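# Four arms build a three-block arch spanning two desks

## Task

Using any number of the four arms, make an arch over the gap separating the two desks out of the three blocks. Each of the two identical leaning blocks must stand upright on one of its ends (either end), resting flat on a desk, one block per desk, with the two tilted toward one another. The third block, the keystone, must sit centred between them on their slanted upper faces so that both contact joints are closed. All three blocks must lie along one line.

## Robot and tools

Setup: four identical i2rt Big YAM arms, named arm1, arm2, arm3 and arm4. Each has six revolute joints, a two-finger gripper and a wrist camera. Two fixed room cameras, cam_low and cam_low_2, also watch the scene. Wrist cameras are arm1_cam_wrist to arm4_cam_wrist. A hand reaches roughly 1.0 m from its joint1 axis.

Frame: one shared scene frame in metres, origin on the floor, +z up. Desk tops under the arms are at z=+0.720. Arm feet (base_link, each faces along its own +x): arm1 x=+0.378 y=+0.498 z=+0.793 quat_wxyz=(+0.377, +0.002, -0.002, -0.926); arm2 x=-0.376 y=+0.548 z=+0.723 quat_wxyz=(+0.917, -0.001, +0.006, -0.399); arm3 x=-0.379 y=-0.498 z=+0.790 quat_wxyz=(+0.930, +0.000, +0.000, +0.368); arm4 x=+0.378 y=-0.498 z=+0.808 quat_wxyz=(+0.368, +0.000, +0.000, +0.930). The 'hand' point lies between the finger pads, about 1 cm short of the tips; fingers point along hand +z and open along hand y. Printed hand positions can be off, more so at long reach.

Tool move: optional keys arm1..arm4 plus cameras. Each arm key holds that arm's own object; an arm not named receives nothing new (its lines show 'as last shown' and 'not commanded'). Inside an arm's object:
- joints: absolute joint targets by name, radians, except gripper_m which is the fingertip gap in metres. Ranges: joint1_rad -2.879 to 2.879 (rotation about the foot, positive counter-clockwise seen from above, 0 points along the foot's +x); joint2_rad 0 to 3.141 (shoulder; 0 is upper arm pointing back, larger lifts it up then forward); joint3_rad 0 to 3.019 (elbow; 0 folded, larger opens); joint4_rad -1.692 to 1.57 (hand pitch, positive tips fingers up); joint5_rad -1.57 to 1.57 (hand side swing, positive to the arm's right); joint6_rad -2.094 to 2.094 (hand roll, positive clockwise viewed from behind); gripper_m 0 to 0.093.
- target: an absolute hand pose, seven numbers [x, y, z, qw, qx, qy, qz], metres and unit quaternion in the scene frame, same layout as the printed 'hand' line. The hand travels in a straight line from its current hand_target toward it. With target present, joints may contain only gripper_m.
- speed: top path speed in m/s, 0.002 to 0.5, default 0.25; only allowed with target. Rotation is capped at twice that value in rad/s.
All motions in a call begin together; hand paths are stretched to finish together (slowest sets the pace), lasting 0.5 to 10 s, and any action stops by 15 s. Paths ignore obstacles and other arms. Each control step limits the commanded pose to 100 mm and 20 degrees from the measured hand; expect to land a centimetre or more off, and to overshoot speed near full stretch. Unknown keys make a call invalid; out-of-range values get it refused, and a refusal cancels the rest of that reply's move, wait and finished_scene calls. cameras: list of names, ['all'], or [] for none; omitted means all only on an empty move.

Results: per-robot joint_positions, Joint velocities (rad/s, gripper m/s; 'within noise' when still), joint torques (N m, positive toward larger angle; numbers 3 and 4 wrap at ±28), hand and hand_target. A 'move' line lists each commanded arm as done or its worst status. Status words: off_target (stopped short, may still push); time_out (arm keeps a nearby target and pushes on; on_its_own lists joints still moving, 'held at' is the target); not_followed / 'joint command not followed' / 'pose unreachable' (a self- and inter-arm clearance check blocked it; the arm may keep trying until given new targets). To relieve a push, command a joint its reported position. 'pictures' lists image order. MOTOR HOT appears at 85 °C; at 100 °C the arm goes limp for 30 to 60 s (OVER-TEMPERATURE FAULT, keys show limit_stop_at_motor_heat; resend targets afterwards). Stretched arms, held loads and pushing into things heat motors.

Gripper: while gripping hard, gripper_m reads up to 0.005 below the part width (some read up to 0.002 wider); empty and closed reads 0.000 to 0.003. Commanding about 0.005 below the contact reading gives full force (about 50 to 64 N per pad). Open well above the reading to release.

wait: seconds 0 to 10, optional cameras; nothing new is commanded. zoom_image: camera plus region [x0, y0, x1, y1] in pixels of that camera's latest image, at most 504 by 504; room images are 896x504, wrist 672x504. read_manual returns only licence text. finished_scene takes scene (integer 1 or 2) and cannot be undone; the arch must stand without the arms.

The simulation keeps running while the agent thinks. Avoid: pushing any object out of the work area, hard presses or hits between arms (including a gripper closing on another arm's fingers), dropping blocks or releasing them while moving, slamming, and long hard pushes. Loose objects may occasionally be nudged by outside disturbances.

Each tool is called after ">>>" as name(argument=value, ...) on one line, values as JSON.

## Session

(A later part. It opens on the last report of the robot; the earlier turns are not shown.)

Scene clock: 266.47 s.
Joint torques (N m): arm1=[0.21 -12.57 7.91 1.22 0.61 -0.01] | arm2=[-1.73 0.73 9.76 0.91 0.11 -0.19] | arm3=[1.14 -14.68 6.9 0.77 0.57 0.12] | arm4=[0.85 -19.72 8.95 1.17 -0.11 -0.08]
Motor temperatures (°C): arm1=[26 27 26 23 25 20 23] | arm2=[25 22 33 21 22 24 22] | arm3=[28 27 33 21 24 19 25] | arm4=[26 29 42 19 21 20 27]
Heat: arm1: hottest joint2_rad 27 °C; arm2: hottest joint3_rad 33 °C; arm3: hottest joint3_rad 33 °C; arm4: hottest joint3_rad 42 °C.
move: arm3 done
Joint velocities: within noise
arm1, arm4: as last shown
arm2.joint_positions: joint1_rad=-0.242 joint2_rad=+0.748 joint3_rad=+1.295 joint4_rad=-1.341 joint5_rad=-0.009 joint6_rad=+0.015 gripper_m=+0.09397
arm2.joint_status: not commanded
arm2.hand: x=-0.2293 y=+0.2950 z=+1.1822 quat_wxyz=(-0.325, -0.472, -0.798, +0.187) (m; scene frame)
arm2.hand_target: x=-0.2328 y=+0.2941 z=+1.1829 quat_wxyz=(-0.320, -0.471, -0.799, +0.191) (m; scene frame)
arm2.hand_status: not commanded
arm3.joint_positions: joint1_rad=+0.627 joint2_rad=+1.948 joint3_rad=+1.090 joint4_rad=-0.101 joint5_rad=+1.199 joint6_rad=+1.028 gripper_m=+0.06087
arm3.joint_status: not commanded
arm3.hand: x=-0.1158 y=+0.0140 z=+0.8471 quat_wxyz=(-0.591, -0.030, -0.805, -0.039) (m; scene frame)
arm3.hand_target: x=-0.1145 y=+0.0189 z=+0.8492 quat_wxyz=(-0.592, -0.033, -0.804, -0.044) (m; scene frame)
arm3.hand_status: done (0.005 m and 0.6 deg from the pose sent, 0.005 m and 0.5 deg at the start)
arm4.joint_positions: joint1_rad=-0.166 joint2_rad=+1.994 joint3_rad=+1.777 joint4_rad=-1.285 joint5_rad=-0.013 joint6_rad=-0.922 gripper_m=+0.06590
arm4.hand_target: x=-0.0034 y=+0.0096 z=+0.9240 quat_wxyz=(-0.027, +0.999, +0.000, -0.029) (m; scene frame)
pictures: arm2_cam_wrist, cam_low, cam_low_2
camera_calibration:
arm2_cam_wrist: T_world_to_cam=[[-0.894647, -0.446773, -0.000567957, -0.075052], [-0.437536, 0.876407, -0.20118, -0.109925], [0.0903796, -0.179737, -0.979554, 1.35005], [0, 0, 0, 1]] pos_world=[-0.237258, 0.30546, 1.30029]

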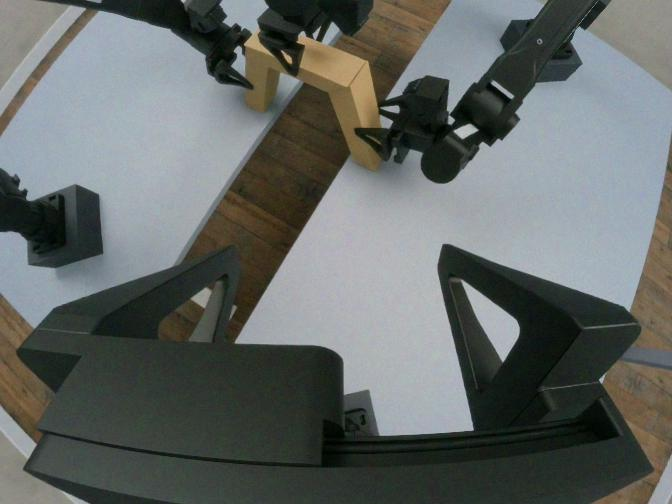

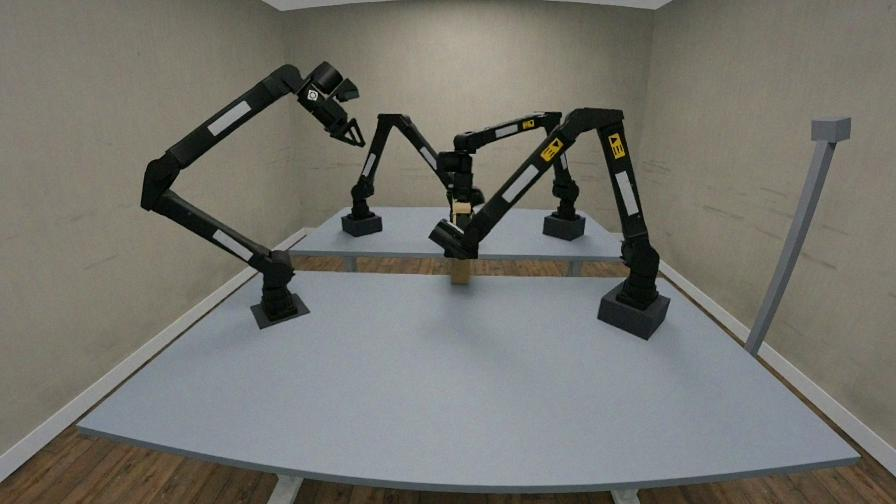

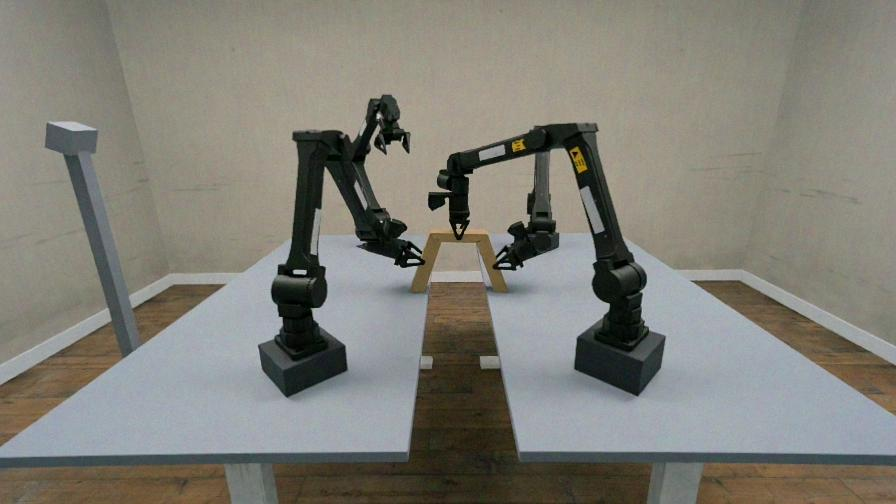

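>>> move(arm3={"joints": {"gripper_m": 0.068}}, arm1={"joints": {"gripper_m": 0.067}}, cameras=["cam_low_2", "cam_low", "arm2_cam_wrist"])

>>> zoom_image(camera="cam_low_2", region=[390, 190, 530, 310])

>>> zoom_image(camera="cam_low_2", region=[424, 218, 454, 248])

>>> zoom_image(camera="cam_low_2", region=[462, 218, 492, 248])

>>> zoom_image(camera="arm2_cam_wrist", region=[220, 0, 480, 200])

Scene clock: 268.87 s.
Joint torques (N m): arm1=[0.32 -12.69 7.94 1.03 0.61 -0.01] | arm2=[-1.79 0.73 9.76 0.8 0.1 -0.19] | arm3=[1.08 -15.15 6.95 0.73 0.58 0.12] | arm4=[0.91 -19.78 8.94 1.18 -0.11 -0.08]
Motor temperatures (°C): arm1=[26 27 26 23 25 20 23] | arm2=[25 22 33 21 22 24 22] | arm3=[28 27 33 21 24 19 25] | arm4=[26 29 42 19 21 20 27]
Heat: arm1: hottest joint2_rad 27 °C; arm2: hottest joint3_rad 33 °C; arm3: hottest joint3_rad 33 °C; arm4: hottest joint3_rad 42 °C.
move: arm1 done; arm3 done
Joint velocities: within noise
arm1.joint_positions: joint1_rad=+0.635 joint2_rad=+1.953 joint3_rad=+1.125 joint4_rad=-0.283 joint5_rad=+1.150 joint6_rad=+1.166 gripper_m=+0.06689
arm1.joint_status: all done
arm1.hand: x=+0.1341 y=-0.0181 z=+0.8391 quat_wxyz=(-0.036, -0.827, +0.025, +0.560) (m; scene frame)
arm1.hand_target: x=+0.1340 y=-0.0200 z=+0.8371 quat_wxyz=(-0.041, -0.826, +0.030, +0.561) (m; scene frame)
arm1.hand_status: not commanded
arm2, arm4: as last shown
arm3.joint_positions: joint1_rad=+0.627 joint2_rad=+1.948 joint3_rad=+1.090 joint4_rad=-0.099 joint5_rad=+1.199 joint6_rad=+1.032 gripper_m=+0.06792
arm3.joint_status: all done
arm3.hand: x=-0.1157 y=+0.0142 z=+0.8472 quat_wxyz=(-0.591, -0.032, -0.805, -0.041) (m; scene frame)
arm3.hand_target: x=-0.1145 y=+0.0190 z=+0.8493 quat_wxyz=(-0.592, -0.035, -0.804, -0.046) (m; scene frame)
arm3.hand_status: not commanded
pictures: arm2_cam_wrist, cam_low, cam_low_2
camera_calibration:
arm2_cam_wrist: T_world_to_cam=[[-0.894647, -0.446773, -0.000567957, -0.075052], [-0.437536, 0.876407, -0.20118, -0.109925], [0.0903796, -0.179737, -0.979554, 1.35005], [0, 0, 0, 1]] pos_world=[-0.237258, 0.30546, 1.30029]

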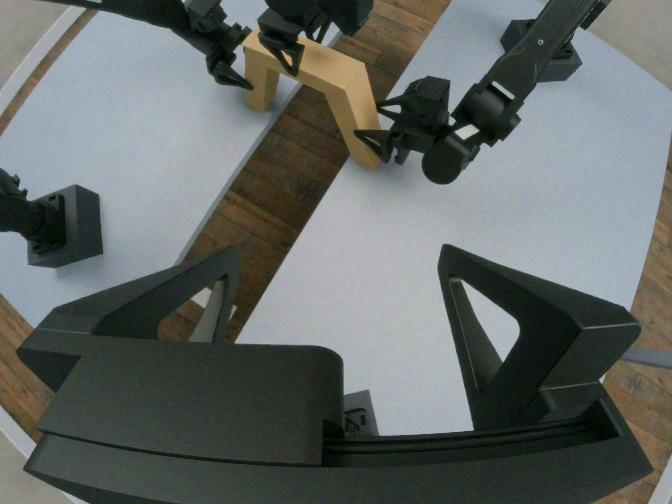

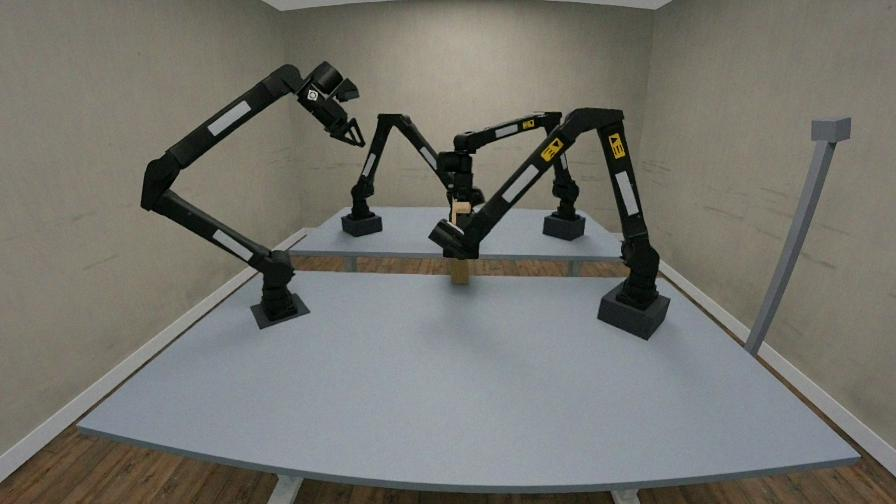

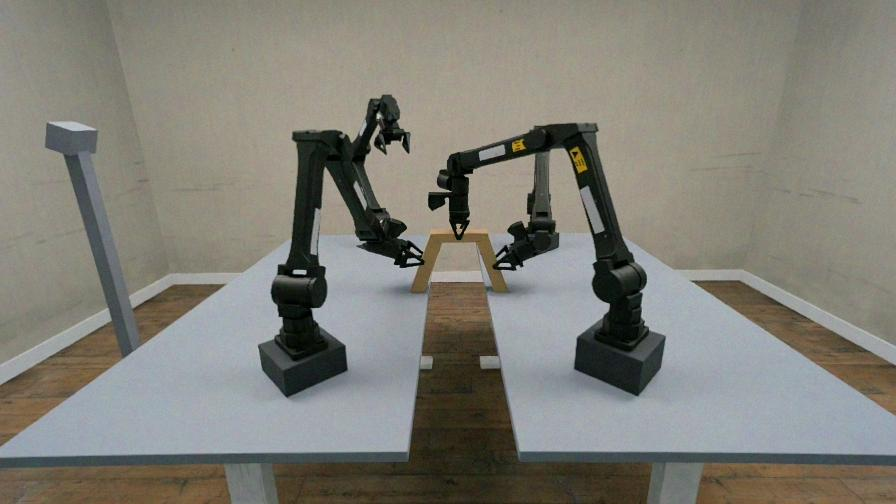

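Scaled by 3.600 from the camera's 896x504 image, which has a finer 1280x720 frame.

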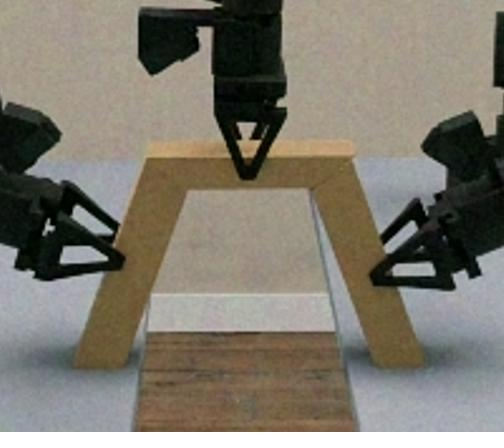

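Scaled by 16.800 from the camera's 896x504 image, which has a finer 1280x720 frame.

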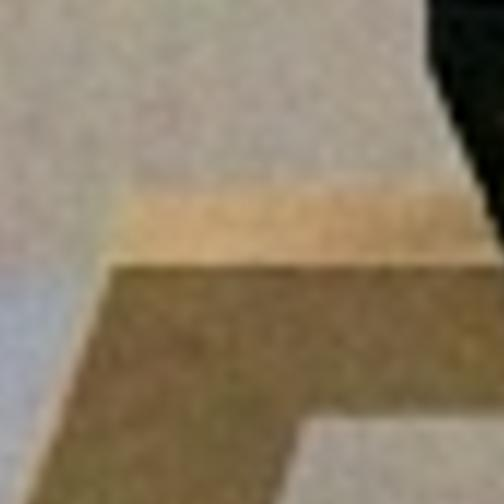

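Scaled by 16.800 from the camera's 896x504 image, which has a finer 1280x720 frame.

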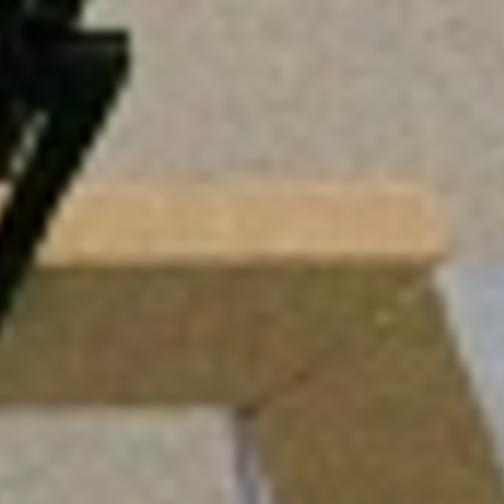

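Scaled by 1.938 from the camera's 672x504 image, which has a finer 960x720 frame.

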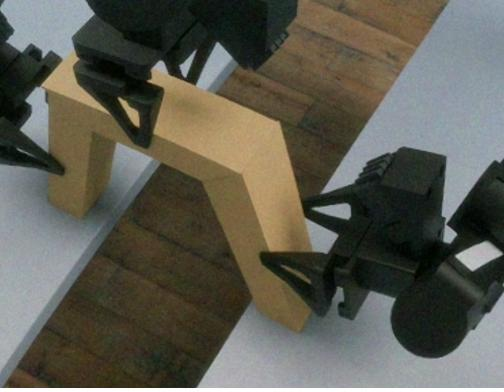

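>>> move(arm3={"joints": {"gripper_m": 0.092}}, arm1={"joints": {"gripper_m": 0.092}}, arm4={"joints": {"gripper_m": 0.092}}, cameras=["cam_low_2", "cam_low", "arm2_cam_wrist"])

>>> zoom_image(camera="cam_low_2", region=[390, 190, 530, 310])

>>> zoom_image(camera="cam_low_2", region=[462, 218, 492, 248])

>>> zoom_image(camera="cam_low", region=[420, 170, 520, 310])

>>> zoom_image(camera="arm2_cam_wrist", region=[220, 0, 480, 200])

Scene clock: 273.67 s.
Joint torques (N m): arm1=[0.21 -12.75 7.95 1.03 0.6 -0.02] | arm2=[-1.9 0.73 9.66 0.83 0.09 -0.22] | arm3=[0.38 -14.97 7.1 0.79 0.57 0.1] | arm4=[0.97 -19.72 8.94 1.16 -0.11 -0.08]
Motor temperatures (°C): arm1=[25 27 26 23 25 20 23] | arm2=[25 22 33 21 22 24 22] | arm3=[28 27 33 21 24 19 25] | arm4=[26 29 41 19 21 20 27]
Heat: arm1: hottest joint2_rad 27 °C; arm2: hottest joint3_rad 33 °C; arm3: hottest joint3_rad 33 °C; arm4: hottest joint3_rad 41 °C.
move: arm1 done; arm3 done; arm4 done
Joint velocities: within noise
arm1.joint_positions: joint1_rad=+0.635 joint2_rad=+1.953 joint3_rad=+1.125 joint4_rad=-0.283 joint5_rad=+1.150 joint6_rad=+1.166 gripper_m=+0.09180
arm1.joint_status: all done
arm1.hand: x=+0.1341 y=-0.0181 z=+0.8391 quat_wxyz=(-0.036, -0.827, +0.025, +0.560) (m; scene frame)
arm1.hand_target: x=+0.1340 y=-0.0200 z=+0.8371 quat_wxyz=(-0.041, -0.826, +0.030, +0.561) (m; scene frame)
arm1.hand_status: not commanded
arm2: as last shown
arm3.joint_positions: joint1_rad=+0.627 joint2_rad=+1.948 joint3_rad=+1.090 joint4_rad=-0.099 joint5_rad=+1.199 joint6_rad=+1.032 gripper_m=+0.09184
arm3.joint_status: all done
arm3.hand: x=-0.1157 y=+0.0142 z=+0.8472 quat_wxyz=(-0.591, -0.032, -0.805, -0.041) (m; scene frame)
arm3.hand_target: x=-0.1145 y=+0.0190 z=+0.8493 quat_wxyz=(-0.592, -0.035, -0.804, -0.046) (m; scene frame)
arm3.hand_status: not commanded
arm4.joint_positions: joint1_rad=-0.166 joint2_rad=+1.994 joint3_rad=+1.777 joint4_rad=-1.285 joint5_rad=-0.013 joint6_rad=-0.922 gripper_m=+0.09179
arm4.joint_status: all done
arm4.hand: x=-0.0059 y=+0.0010 z=+0.9282 quat_wxyz=(-0.023, +0.999, +0.002, -0.026) (m; scene frame)
arm4.hand_target: x=-0.0034 y=+0.0096 z=+0.9240 quat_wxyz=(-0.027, +0.999, +0.000, -0.029) (m; scene frame)
arm4.hand_status: not commanded
pictures: arm2_cam_wrist, cam_low, cam_low_2
camera_calibration:
arm2_cam_wrist: T_world_to_cam=[[-0.894647, -0.446773, -0.000567957, -0.075052], [-0.437536, 0.876407, -0.20118, -0.109925], [0.0903796, -0.179737, -0.979554, 1.35005], [0, 0, 0, 1]] pos_world=[-0.237258, 0.30546, 1.30029]

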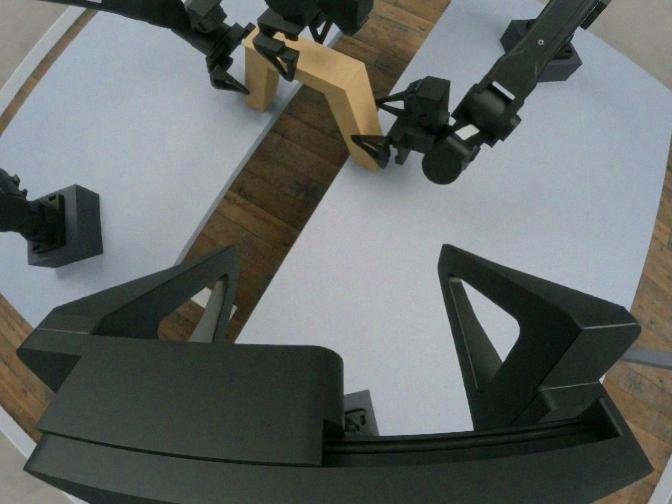

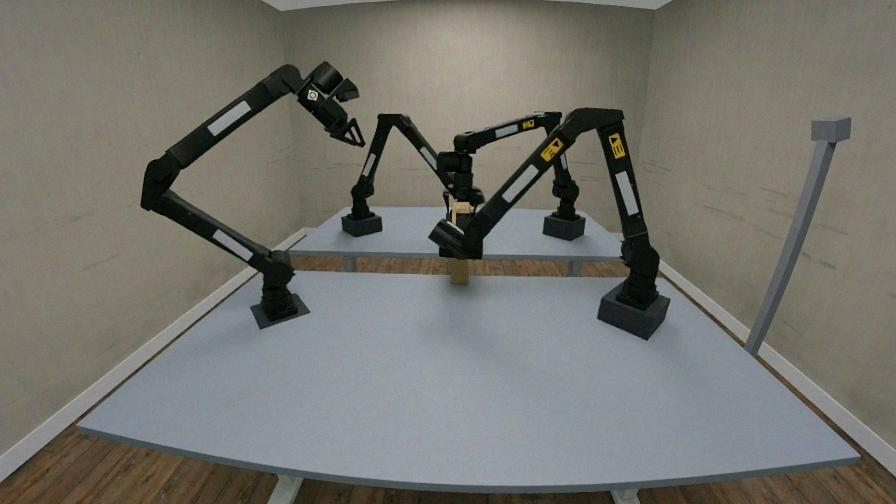

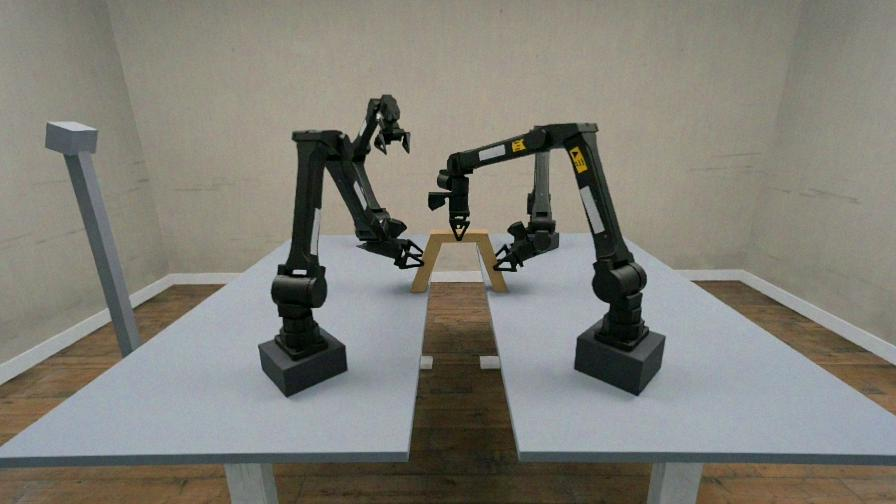

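Scaled by 3.600 from the camera's 896x504 image, which has a finer 1280x720 frame.

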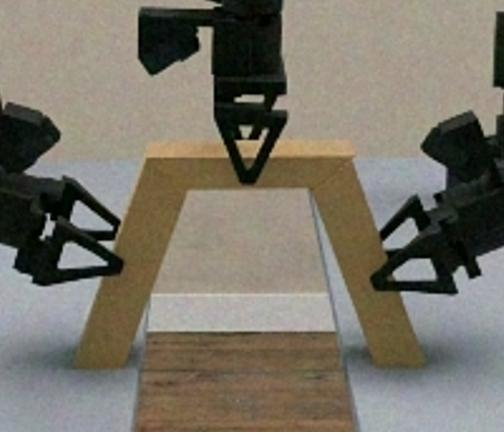

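Scaled by 16.800 from the camera's 896x504 image, which has a finer 1280x720 frame.

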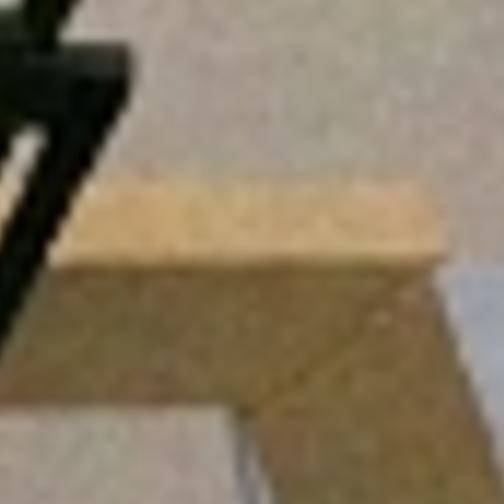

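Scaled by 3.600 from the camera's 896x504 image, which has a finer 1280x720 frame.

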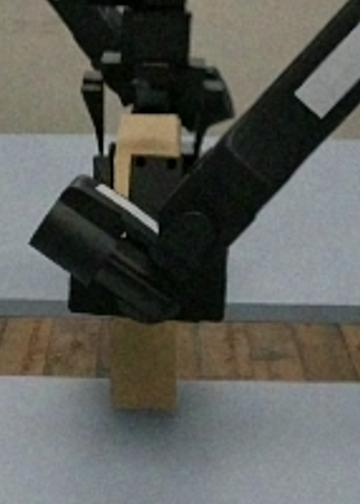

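Scaled by 1.938 from the camera's 672x504 image, which has a finer 960x720 frame.

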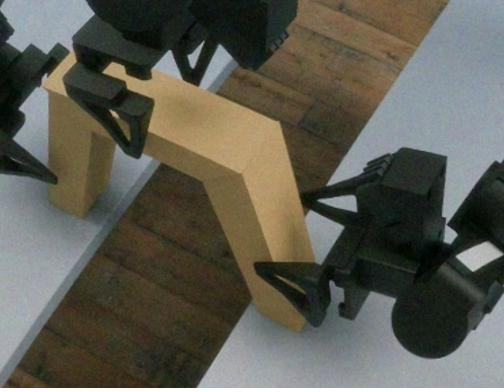

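>>> move(arm4={"target": [-0.005, 0.0110, 1.040, 0.0278, -0.9992, 0.0002, 0.0298], "speed": 0.12}, cameras=["cam_low_2", "cam_low", "arm2_cam_wrist"])

>>> zoom_image(camera="cam_low_2", region=[390, 190, 530, 310])

>>> zoom_image(camera="arm2_cam_wrist", region=[220, 0, 480, 200])

Scene clock: 277.60 s.
Joint torques (N m): arm1=[0.15 -12.69 7.94 1.02 0.6 -0.01] | arm2=[-1.79 0.67 9.63 0.8 0.1 -0.19] | arm3=[0.91 -14.56 7.02 0.85 0.57 0.1] | arm4=[1.03 -21.71 12.74 -0.1 -0.12 -0.07]
Motor temperatures (°C): arm1=[25 27 26 23 25 20 22] | arm2=[25 22 33 21 22 24 22] | arm3=[28 27 33 21 24 19 24] | arm4=[26 29 41 19 21 20 27]
Heat: arm1: hottest joint2_rad 27 °C; arm2: hottest joint3_rad 33 °C; arm3: hottest joint3_rad 33 °C; arm4: hottest joint3_rad 41 °C.
move: arm4 off_target
Joint velocities: within noise
arm1, arm2, arm3: as last shown
arm1.joint_positions: joint1_rad=+0.635 joint2_rad=+1.953 joint3_rad=+1.125 joint4_rad=-0.283 joint5_rad=+1.150 joint6_rad=+1.166 gripper_m=+0.09188
arm3.joint_positions: joint1_rad=+0.627 joint2_rad=+1.948 joint3_rad=+1.090 joint4_rad=-0.099 joint5_rad=+1.199 joint6_rad=+1.032 gripper_m=+0.09191
arm4.joint_positions: joint1_rad=-0.166 joint2_rad=+1.993 joint3_rad=+1.990 joint4_rad=-1.544 joint5_rad=-0.013 joint6_rad=-0.922 gripper_m=+0.09188
arm4.joint_status: not commanded
arm4.hand: x=-0.0045 y=-0.0009 z=+1.0087 quat_wxyz=(-0.005, +1.000, +0.002, -0.012) (m; scene frame)
arm4.hand_target: x=-0.0041 y=+0.0098 z=+1.0397 quat_wxyz=(-0.028, +0.999, +0.000, -0.030) (m; scene frame)
arm4.hand_status: off_target (0.033 m and 3.3 deg from the pose sent, 0.112 m and 0.7 deg at the start)
pictures: arm2_cam_wrist, cam_low, cam_low_2
camera_calibration:
arm2_cam_wrist: T_world_to_cam=[[-0.894647, -0.446773, -0.000567957, -0.075052], [-0.437536, 0.876407, -0.20118, -0.109925], [0.0903796, -0.179737, -0.979554, 1.35005], [0, 0, 0, 1]] pos_world=[-0.237258, 0.30546, 1.30029]

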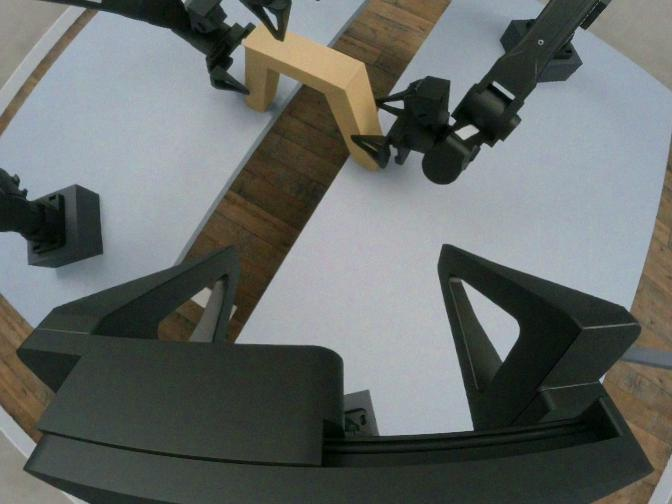

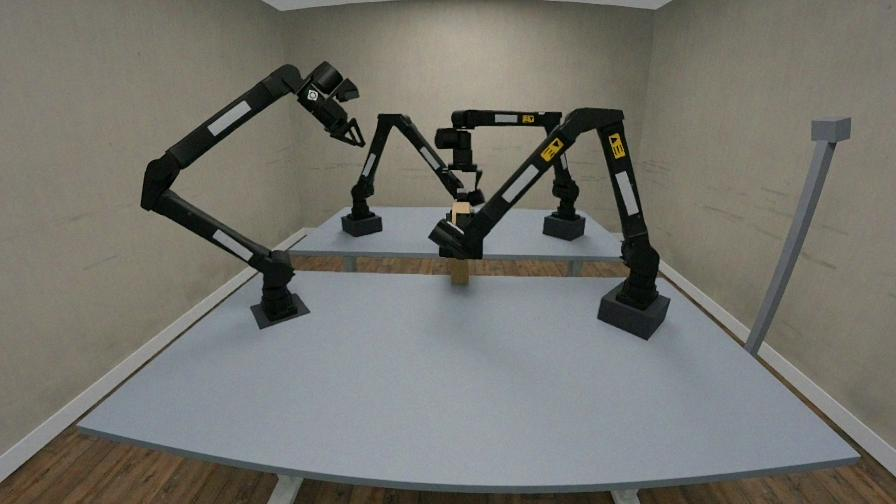

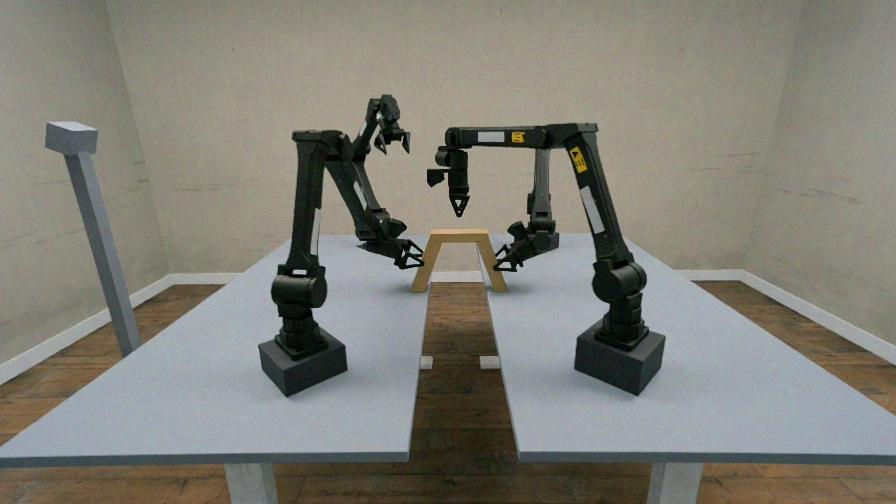

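Scaled by 3.600 from the camera's 896x504 image, which has a finer 1280x720 frame.

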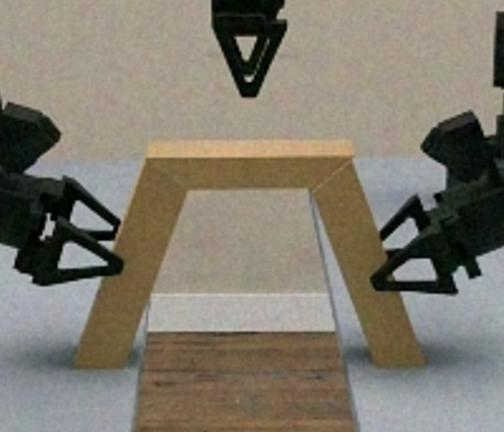

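Scaled by 1.938 from the camera's 672x504 image, which has a finer 960x720 frame.

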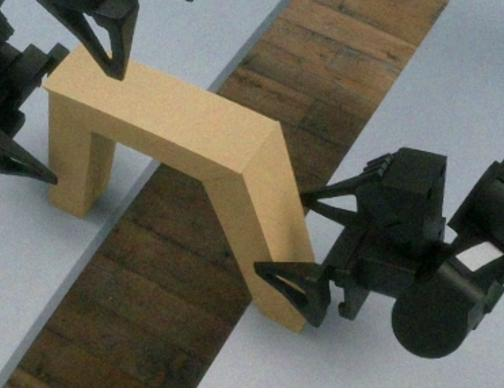

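>>> move(arm3={"target": [-0.148, 0.021, 0.864, 0.5920, 0.0320, 0.8040, 0.0440], "speed": 0.1}, arm1={"target": [0.167, -0.022, 0.852, 0.0397, 0.8261, -0.0270, -0.5614], "speed": 0.1}, cameras=["cam_low_2", "cam_low", "arm2_cam_wrist"])

>>> zoom_image(camera="cam_low_2", region=[390, 190, 530, 310])

>>> zoom_image(camera="arm2_cam_wrist", region=[220, 0, 480, 200])

>>> zoom_image(camera="cam_low", region=[420, 170, 520, 310])

Scene clock: 281.53 s.
Joint torques (N m): arm1=[0.67 -14.21 10.22 -0.09 0.75 0.03] | arm2=[-1.85 0.26 9.72 0.84 0.09 -0.19] | arm3=[1.38 -16.03 8.68 -0.02 0.85 0.29] | arm4=[0.85 -21.71 12.66 -0.14 -0.12 -0.07]
Motor temperatures (°C): arm1=[25 27 26 23 25 20 22] | arm2=[25 22 33 21 22 24 22] | arm3=[28 27 33 21 24 19 24] | arm4=[26 29 42 19 21 20 27]
Heat: arm1: hottest joint2_rad 27 °C; arm2: hottest joint3_rad 33 °C; arm3: hottest joint3_rad 33 °C; arm4: hottest joint3_rad 42 °C.
move: arm1 off_target; arm3 off_target
Joint velocities: within noise
arm1.joint_positions: joint1_rad=+0.693 joint2_rad=+1.953 joint3_rad=+1.125 joint4_rad=-0.448 joint5_rad=+1.173 joint6_rad=+1.298 gripper_m=+0.09188
arm1.joint_status: not commanded
arm1.hand: x=+0.1653 y=-0.0081 z=+0.8339 quat_wxyz=(-0.018, -0.829, +0.012, +0.559) (m; scene frame)
arm1.hand_target: x=+0.1669 y=-0.0212 z=+0.8523 quat_wxyz=(-0.038, -0.826, +0.025, +0.562) (m; scene frame)
arm1.hand_status: off_target (0.023 m and 3.0 deg from the pose sent, 0.036 m and 0.5 deg at the start)
arm2: as last shown
arm3.joint_positions: joint1_rad=+0.682 joint2_rad=+1.940 joint3_rad=+1.090 joint4_rad=-0.285 joint5_rad=+1.227 joint6_rad=+1.158 gripper_m=+0.09191
arm3.joint_status: not commanded
arm3.hand: x=-0.1462 y=+0.0048 z=+0.8426 quat_wxyz=(-0.588, -0.013, -0.808, -0.018) (m; scene frame)
arm3.hand_target: x=-0.1482 y=+0.0200 z=+0.8640 quat_wxyz=(-0.592, -0.029, -0.804, -0.042) (m; scene frame)
arm3.hand_status: off_target (0.027 m and 3.7 deg from the pose sent, 0.037 m and 0.3 deg at the start)
arm4.joint_positions: joint1_rad=-0.166 joint2_rad=+1.993 joint3_rad=+1.991 joint4_rad=-1.544 joint5_rad=-0.013 joint6_rad=-0.922 gripper_m=+0.09188
arm4.joint_status: not commanded
arm4.hand: x=-0.0046 y=-0.0007 z=+1.0090 quat_wxyz=(-0.006, +1.000, +0.002, -0.013) (m; scene frame)
arm4.hand_target: x=-0.0042 y=+0.0099 z=+1.0398 quat_wxyz=(-0.028, +0.999, +0.000, -0.030) (m; scene frame)
arm4.hand_status: not commanded
pictures: arm2_cam_wrist, cam_low, cam_low_2
camera_calibration:
arm2_cam_wrist: T_world_to_cam=[[-0.894647, -0.446773, -0.000567957, -0.075052], [-0.437536, 0.876407, -0.20118, -0.109925], [0.0903796, -0.179737, -0.979554, 1.35005], [0, 0, 0, 1]] pos_world=[-0.237258, 0.30546, 1.30029]

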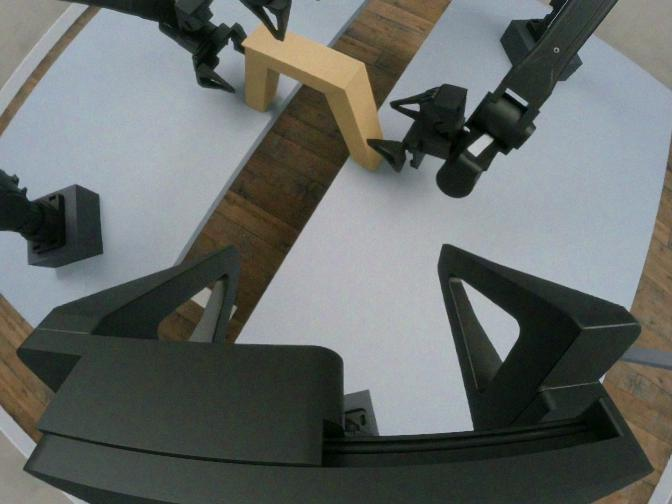

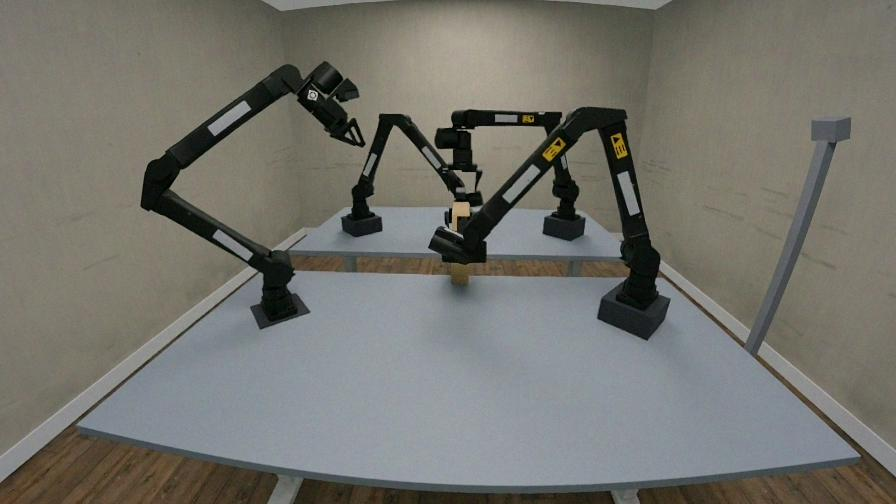

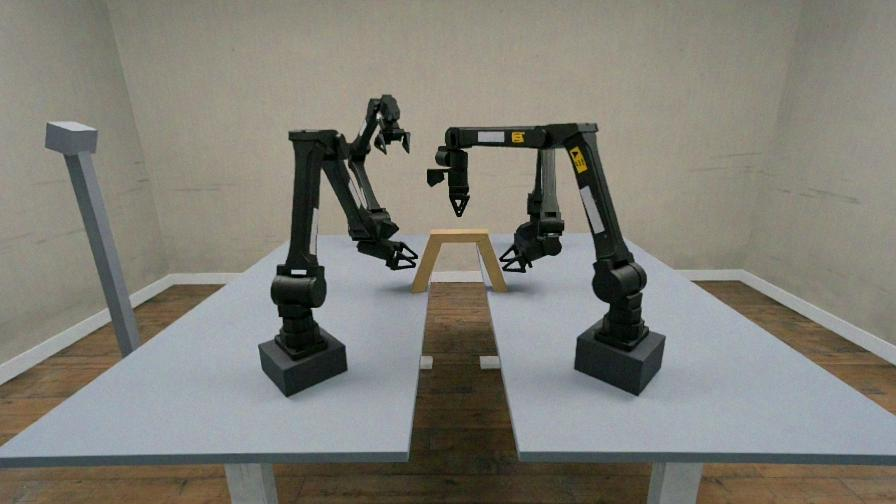

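Scaled by 3.600 from the camera's 896x504 image, which has a finer 1280x720 frame.

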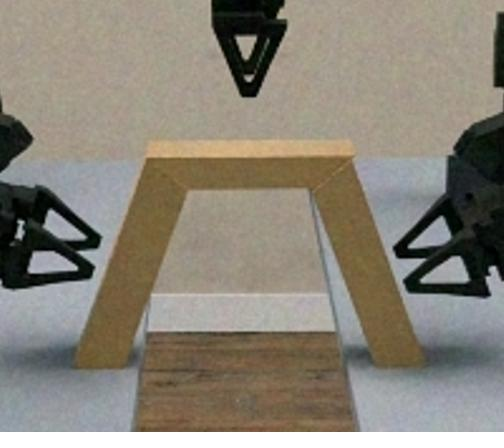

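Scaled by 1.938 from the camera's 672x504 image, which has a finer 960x720 frame.

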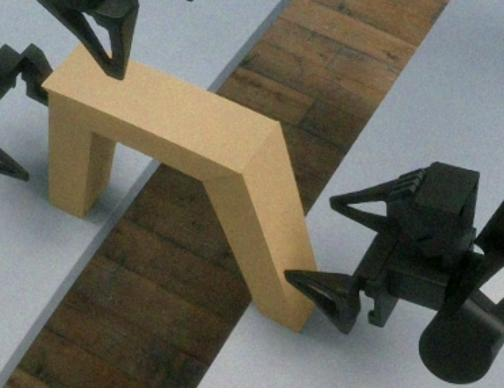

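Scaled by 3.600 from the camera's 896x504 image, which has a finer 1280x720 frame.

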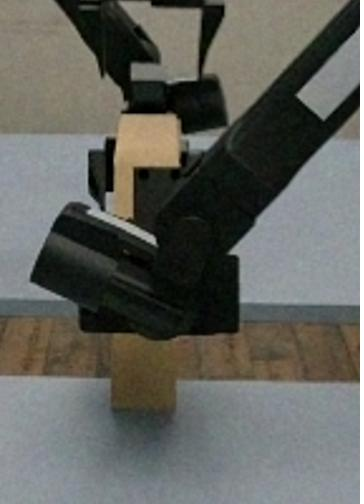

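>>> move(arm3={"target": [-0.235, 0.021, 0.895, 0.5920, 0.0320, 0.8040, 0.0440], "speed": 0.15}, arm1={"target": [0.255, -0.022, 0.883, 0.0397, 0.8261, -0.0270, -0.5614], "speed": 0.15}, cameras=["cam_low_2", "cam_low", "arm2_cam_wrist"])

>>> zoom_image(camera="cam_low_2", region=[390, 190, 530, 310])

>>> zoom_image(camera="cam_low_2", region=[424, 218, 454, 248])

>>> zoom_image(camera="cam_low_2", region=[462, 218, 492, 248])

>>> zoom_image(camera="arm2_cam_wrist", region=[220, 0, 480, 200])

>>> zoom_image(camera="cam_low", region=[420, 170, 520, 310])

Scene clock: 285.13 s.
Joint torques (N m): arm1=[0.62 -12.81 12.51 -0.62 0.75 0.03] | arm2=[-1.85 0.73 9.76 0.85 0.08 -0.2] | arm3=[1.32 -13.57 10.06 -0.65 0.77 0.29] | arm4=[0.97 -21.71 12.68 -0.13 -0.12 -0.07]
Motor temperatures (°C): arm1=[25 27 26 23 25 20 22] | arm2=[25 22 33 21 22 24 22] | arm3=[28 27 33 21 24 19 24] | arm4=[26 29 42 19 21 20 26]
Heat: arm1: hottest joint2_rad 27 °C; arm2: hottest joint3_rad 33 °C; arm3: hottest joint3_rad 33 °C; arm4: hottest joint3_rad 42 °C.
move: arm1 off_target; arm3 off_target
Joint velocities: within noise
arm1.joint_positions: joint1_rad=+0.866 joint2_rad=+1.933 joint3_rad=+1.220 joint4_rad=-0.988 joint5_rad=+1.193 joint6_rad=+1.766 gripper_m=+0.09189
arm1.joint_status: not commanded
arm1.hand: x=+0.2518 y=-0.0026 z=+0.8682 quat_wxyz=(-0.021, -0.828, +0.016, +0.561) (m; scene frame)
arm1.hand_target: x=+0.2553 y=-0.0216 z=+0.8833 quat_wxyz=(-0.043, -0.826, +0.029, +0.561) (m; scene frame)
arm1.hand_status: off_target (0.025 m and 2.5 deg from the pose sent, 0.103 m and 3.0 deg at the start)
arm2, arm4: as last shown
arm3.joint_positions: joint1_rad=+0.852 joint2_rad=+1.899 joint3_rad=+1.206 joint4_rad=-0.927 joint5_rad=+1.270 joint6_rad=+1.698 gripper_m=+0.09191
arm3.joint_status: not commanded
arm3.hand: x=-0.2307 y=+0.0030 z=+0.8886 quat_wxyz=(-0.592, -0.023, -0.805, -0.028) (m; scene frame)
arm3.hand_target: x=-0.2352 y=+0.0197 z=+0.8954 quat_wxyz=(-0.592, -0.032, -0.804, -0.044) (m; scene frame)
arm3.hand_status: off_target (0.020 m and 2.1 deg from the pose sent, 0.104 m and 3.7 deg at the start)
arm4.hand_target: x=-0.0042 y=+0.0099 z=+1.0397 quat_wxyz=(-0.028, +0.999, +0.000, -0.030) (m; scene frame)
pictures: arm2_cam_wrist, cam_low, cam_low_2
camera_calibration:
arm2_cam_wrist: T_world_to_cam=[[-0.894647, -0.446773, -0.000567957, -0.075052], [-0.437536, 0.876407, -0.20118, -0.109925], [0.0903796, -0.179737, -0.979554, 1.35005], [0, 0, 0, 1]] pos_world=[-0.237258, 0.30546, 1.30029]

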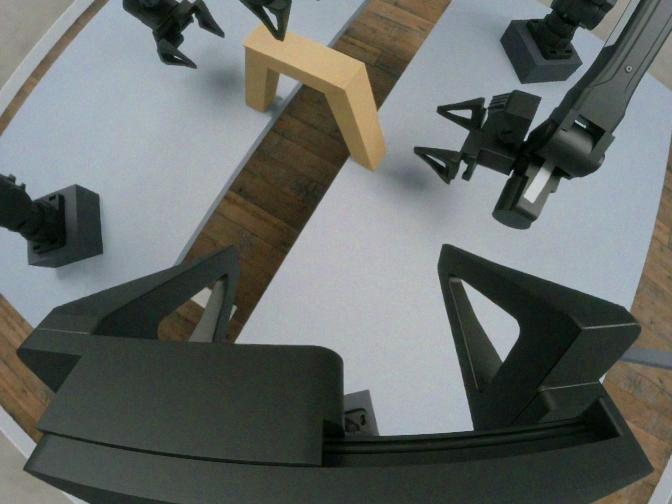

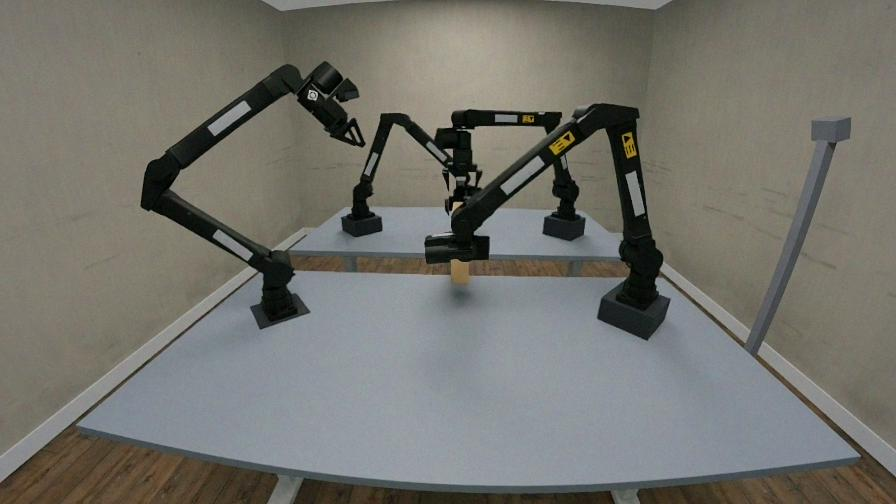

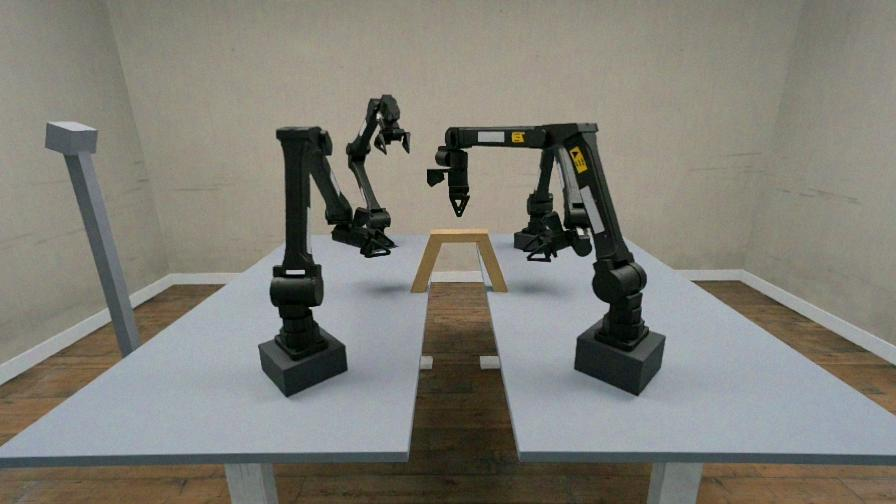

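Scaled by 3.600 from the camera's 896x504 image, which has a finer 1280x720 frame.

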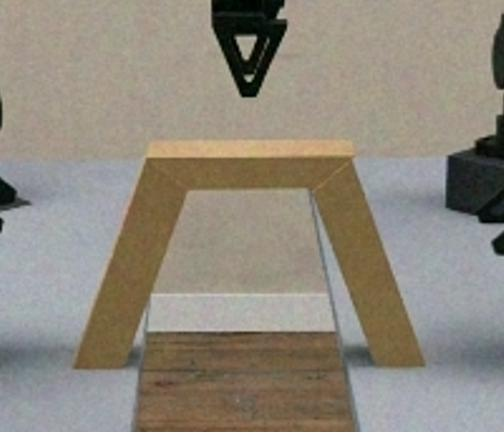

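Scaled by 16.800 from the camera's 896x504 image, which has a finer 1280x720 frame.

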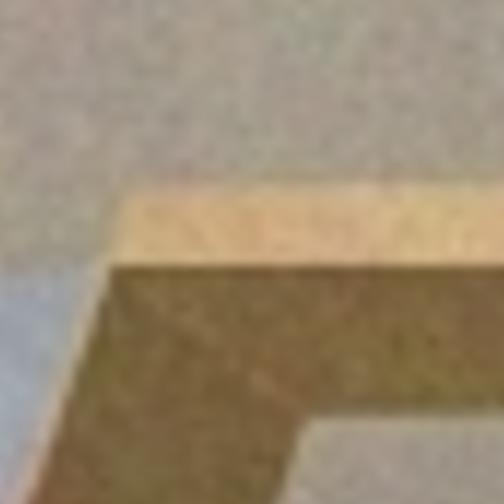

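Scaled by 16.800 from the camera's 896x504 image, which has a finer 1280x720 frame.

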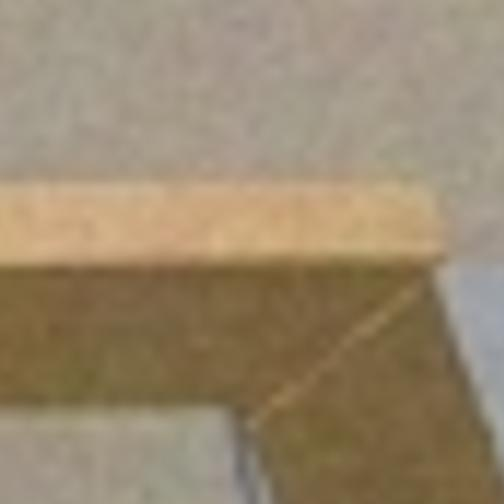

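Scaled by 1.938 from the camera's 672x504 image, which has a finer 960x720 frame.

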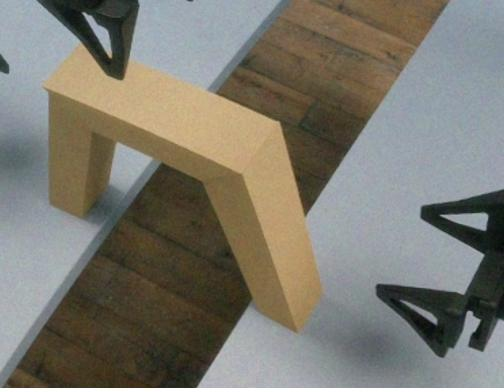

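Scaled by 3.600 from the camera's 896x504 image, which has a finer 1280x720 frame.

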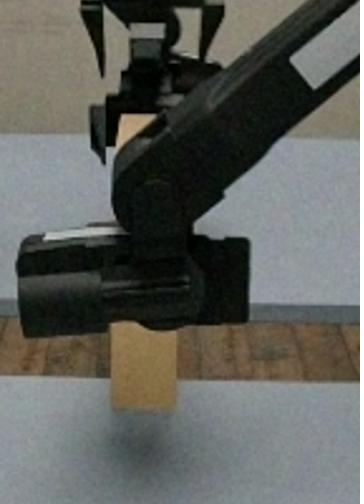

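>>> finished_scene(scene=2)

The scene is finished: the task was done.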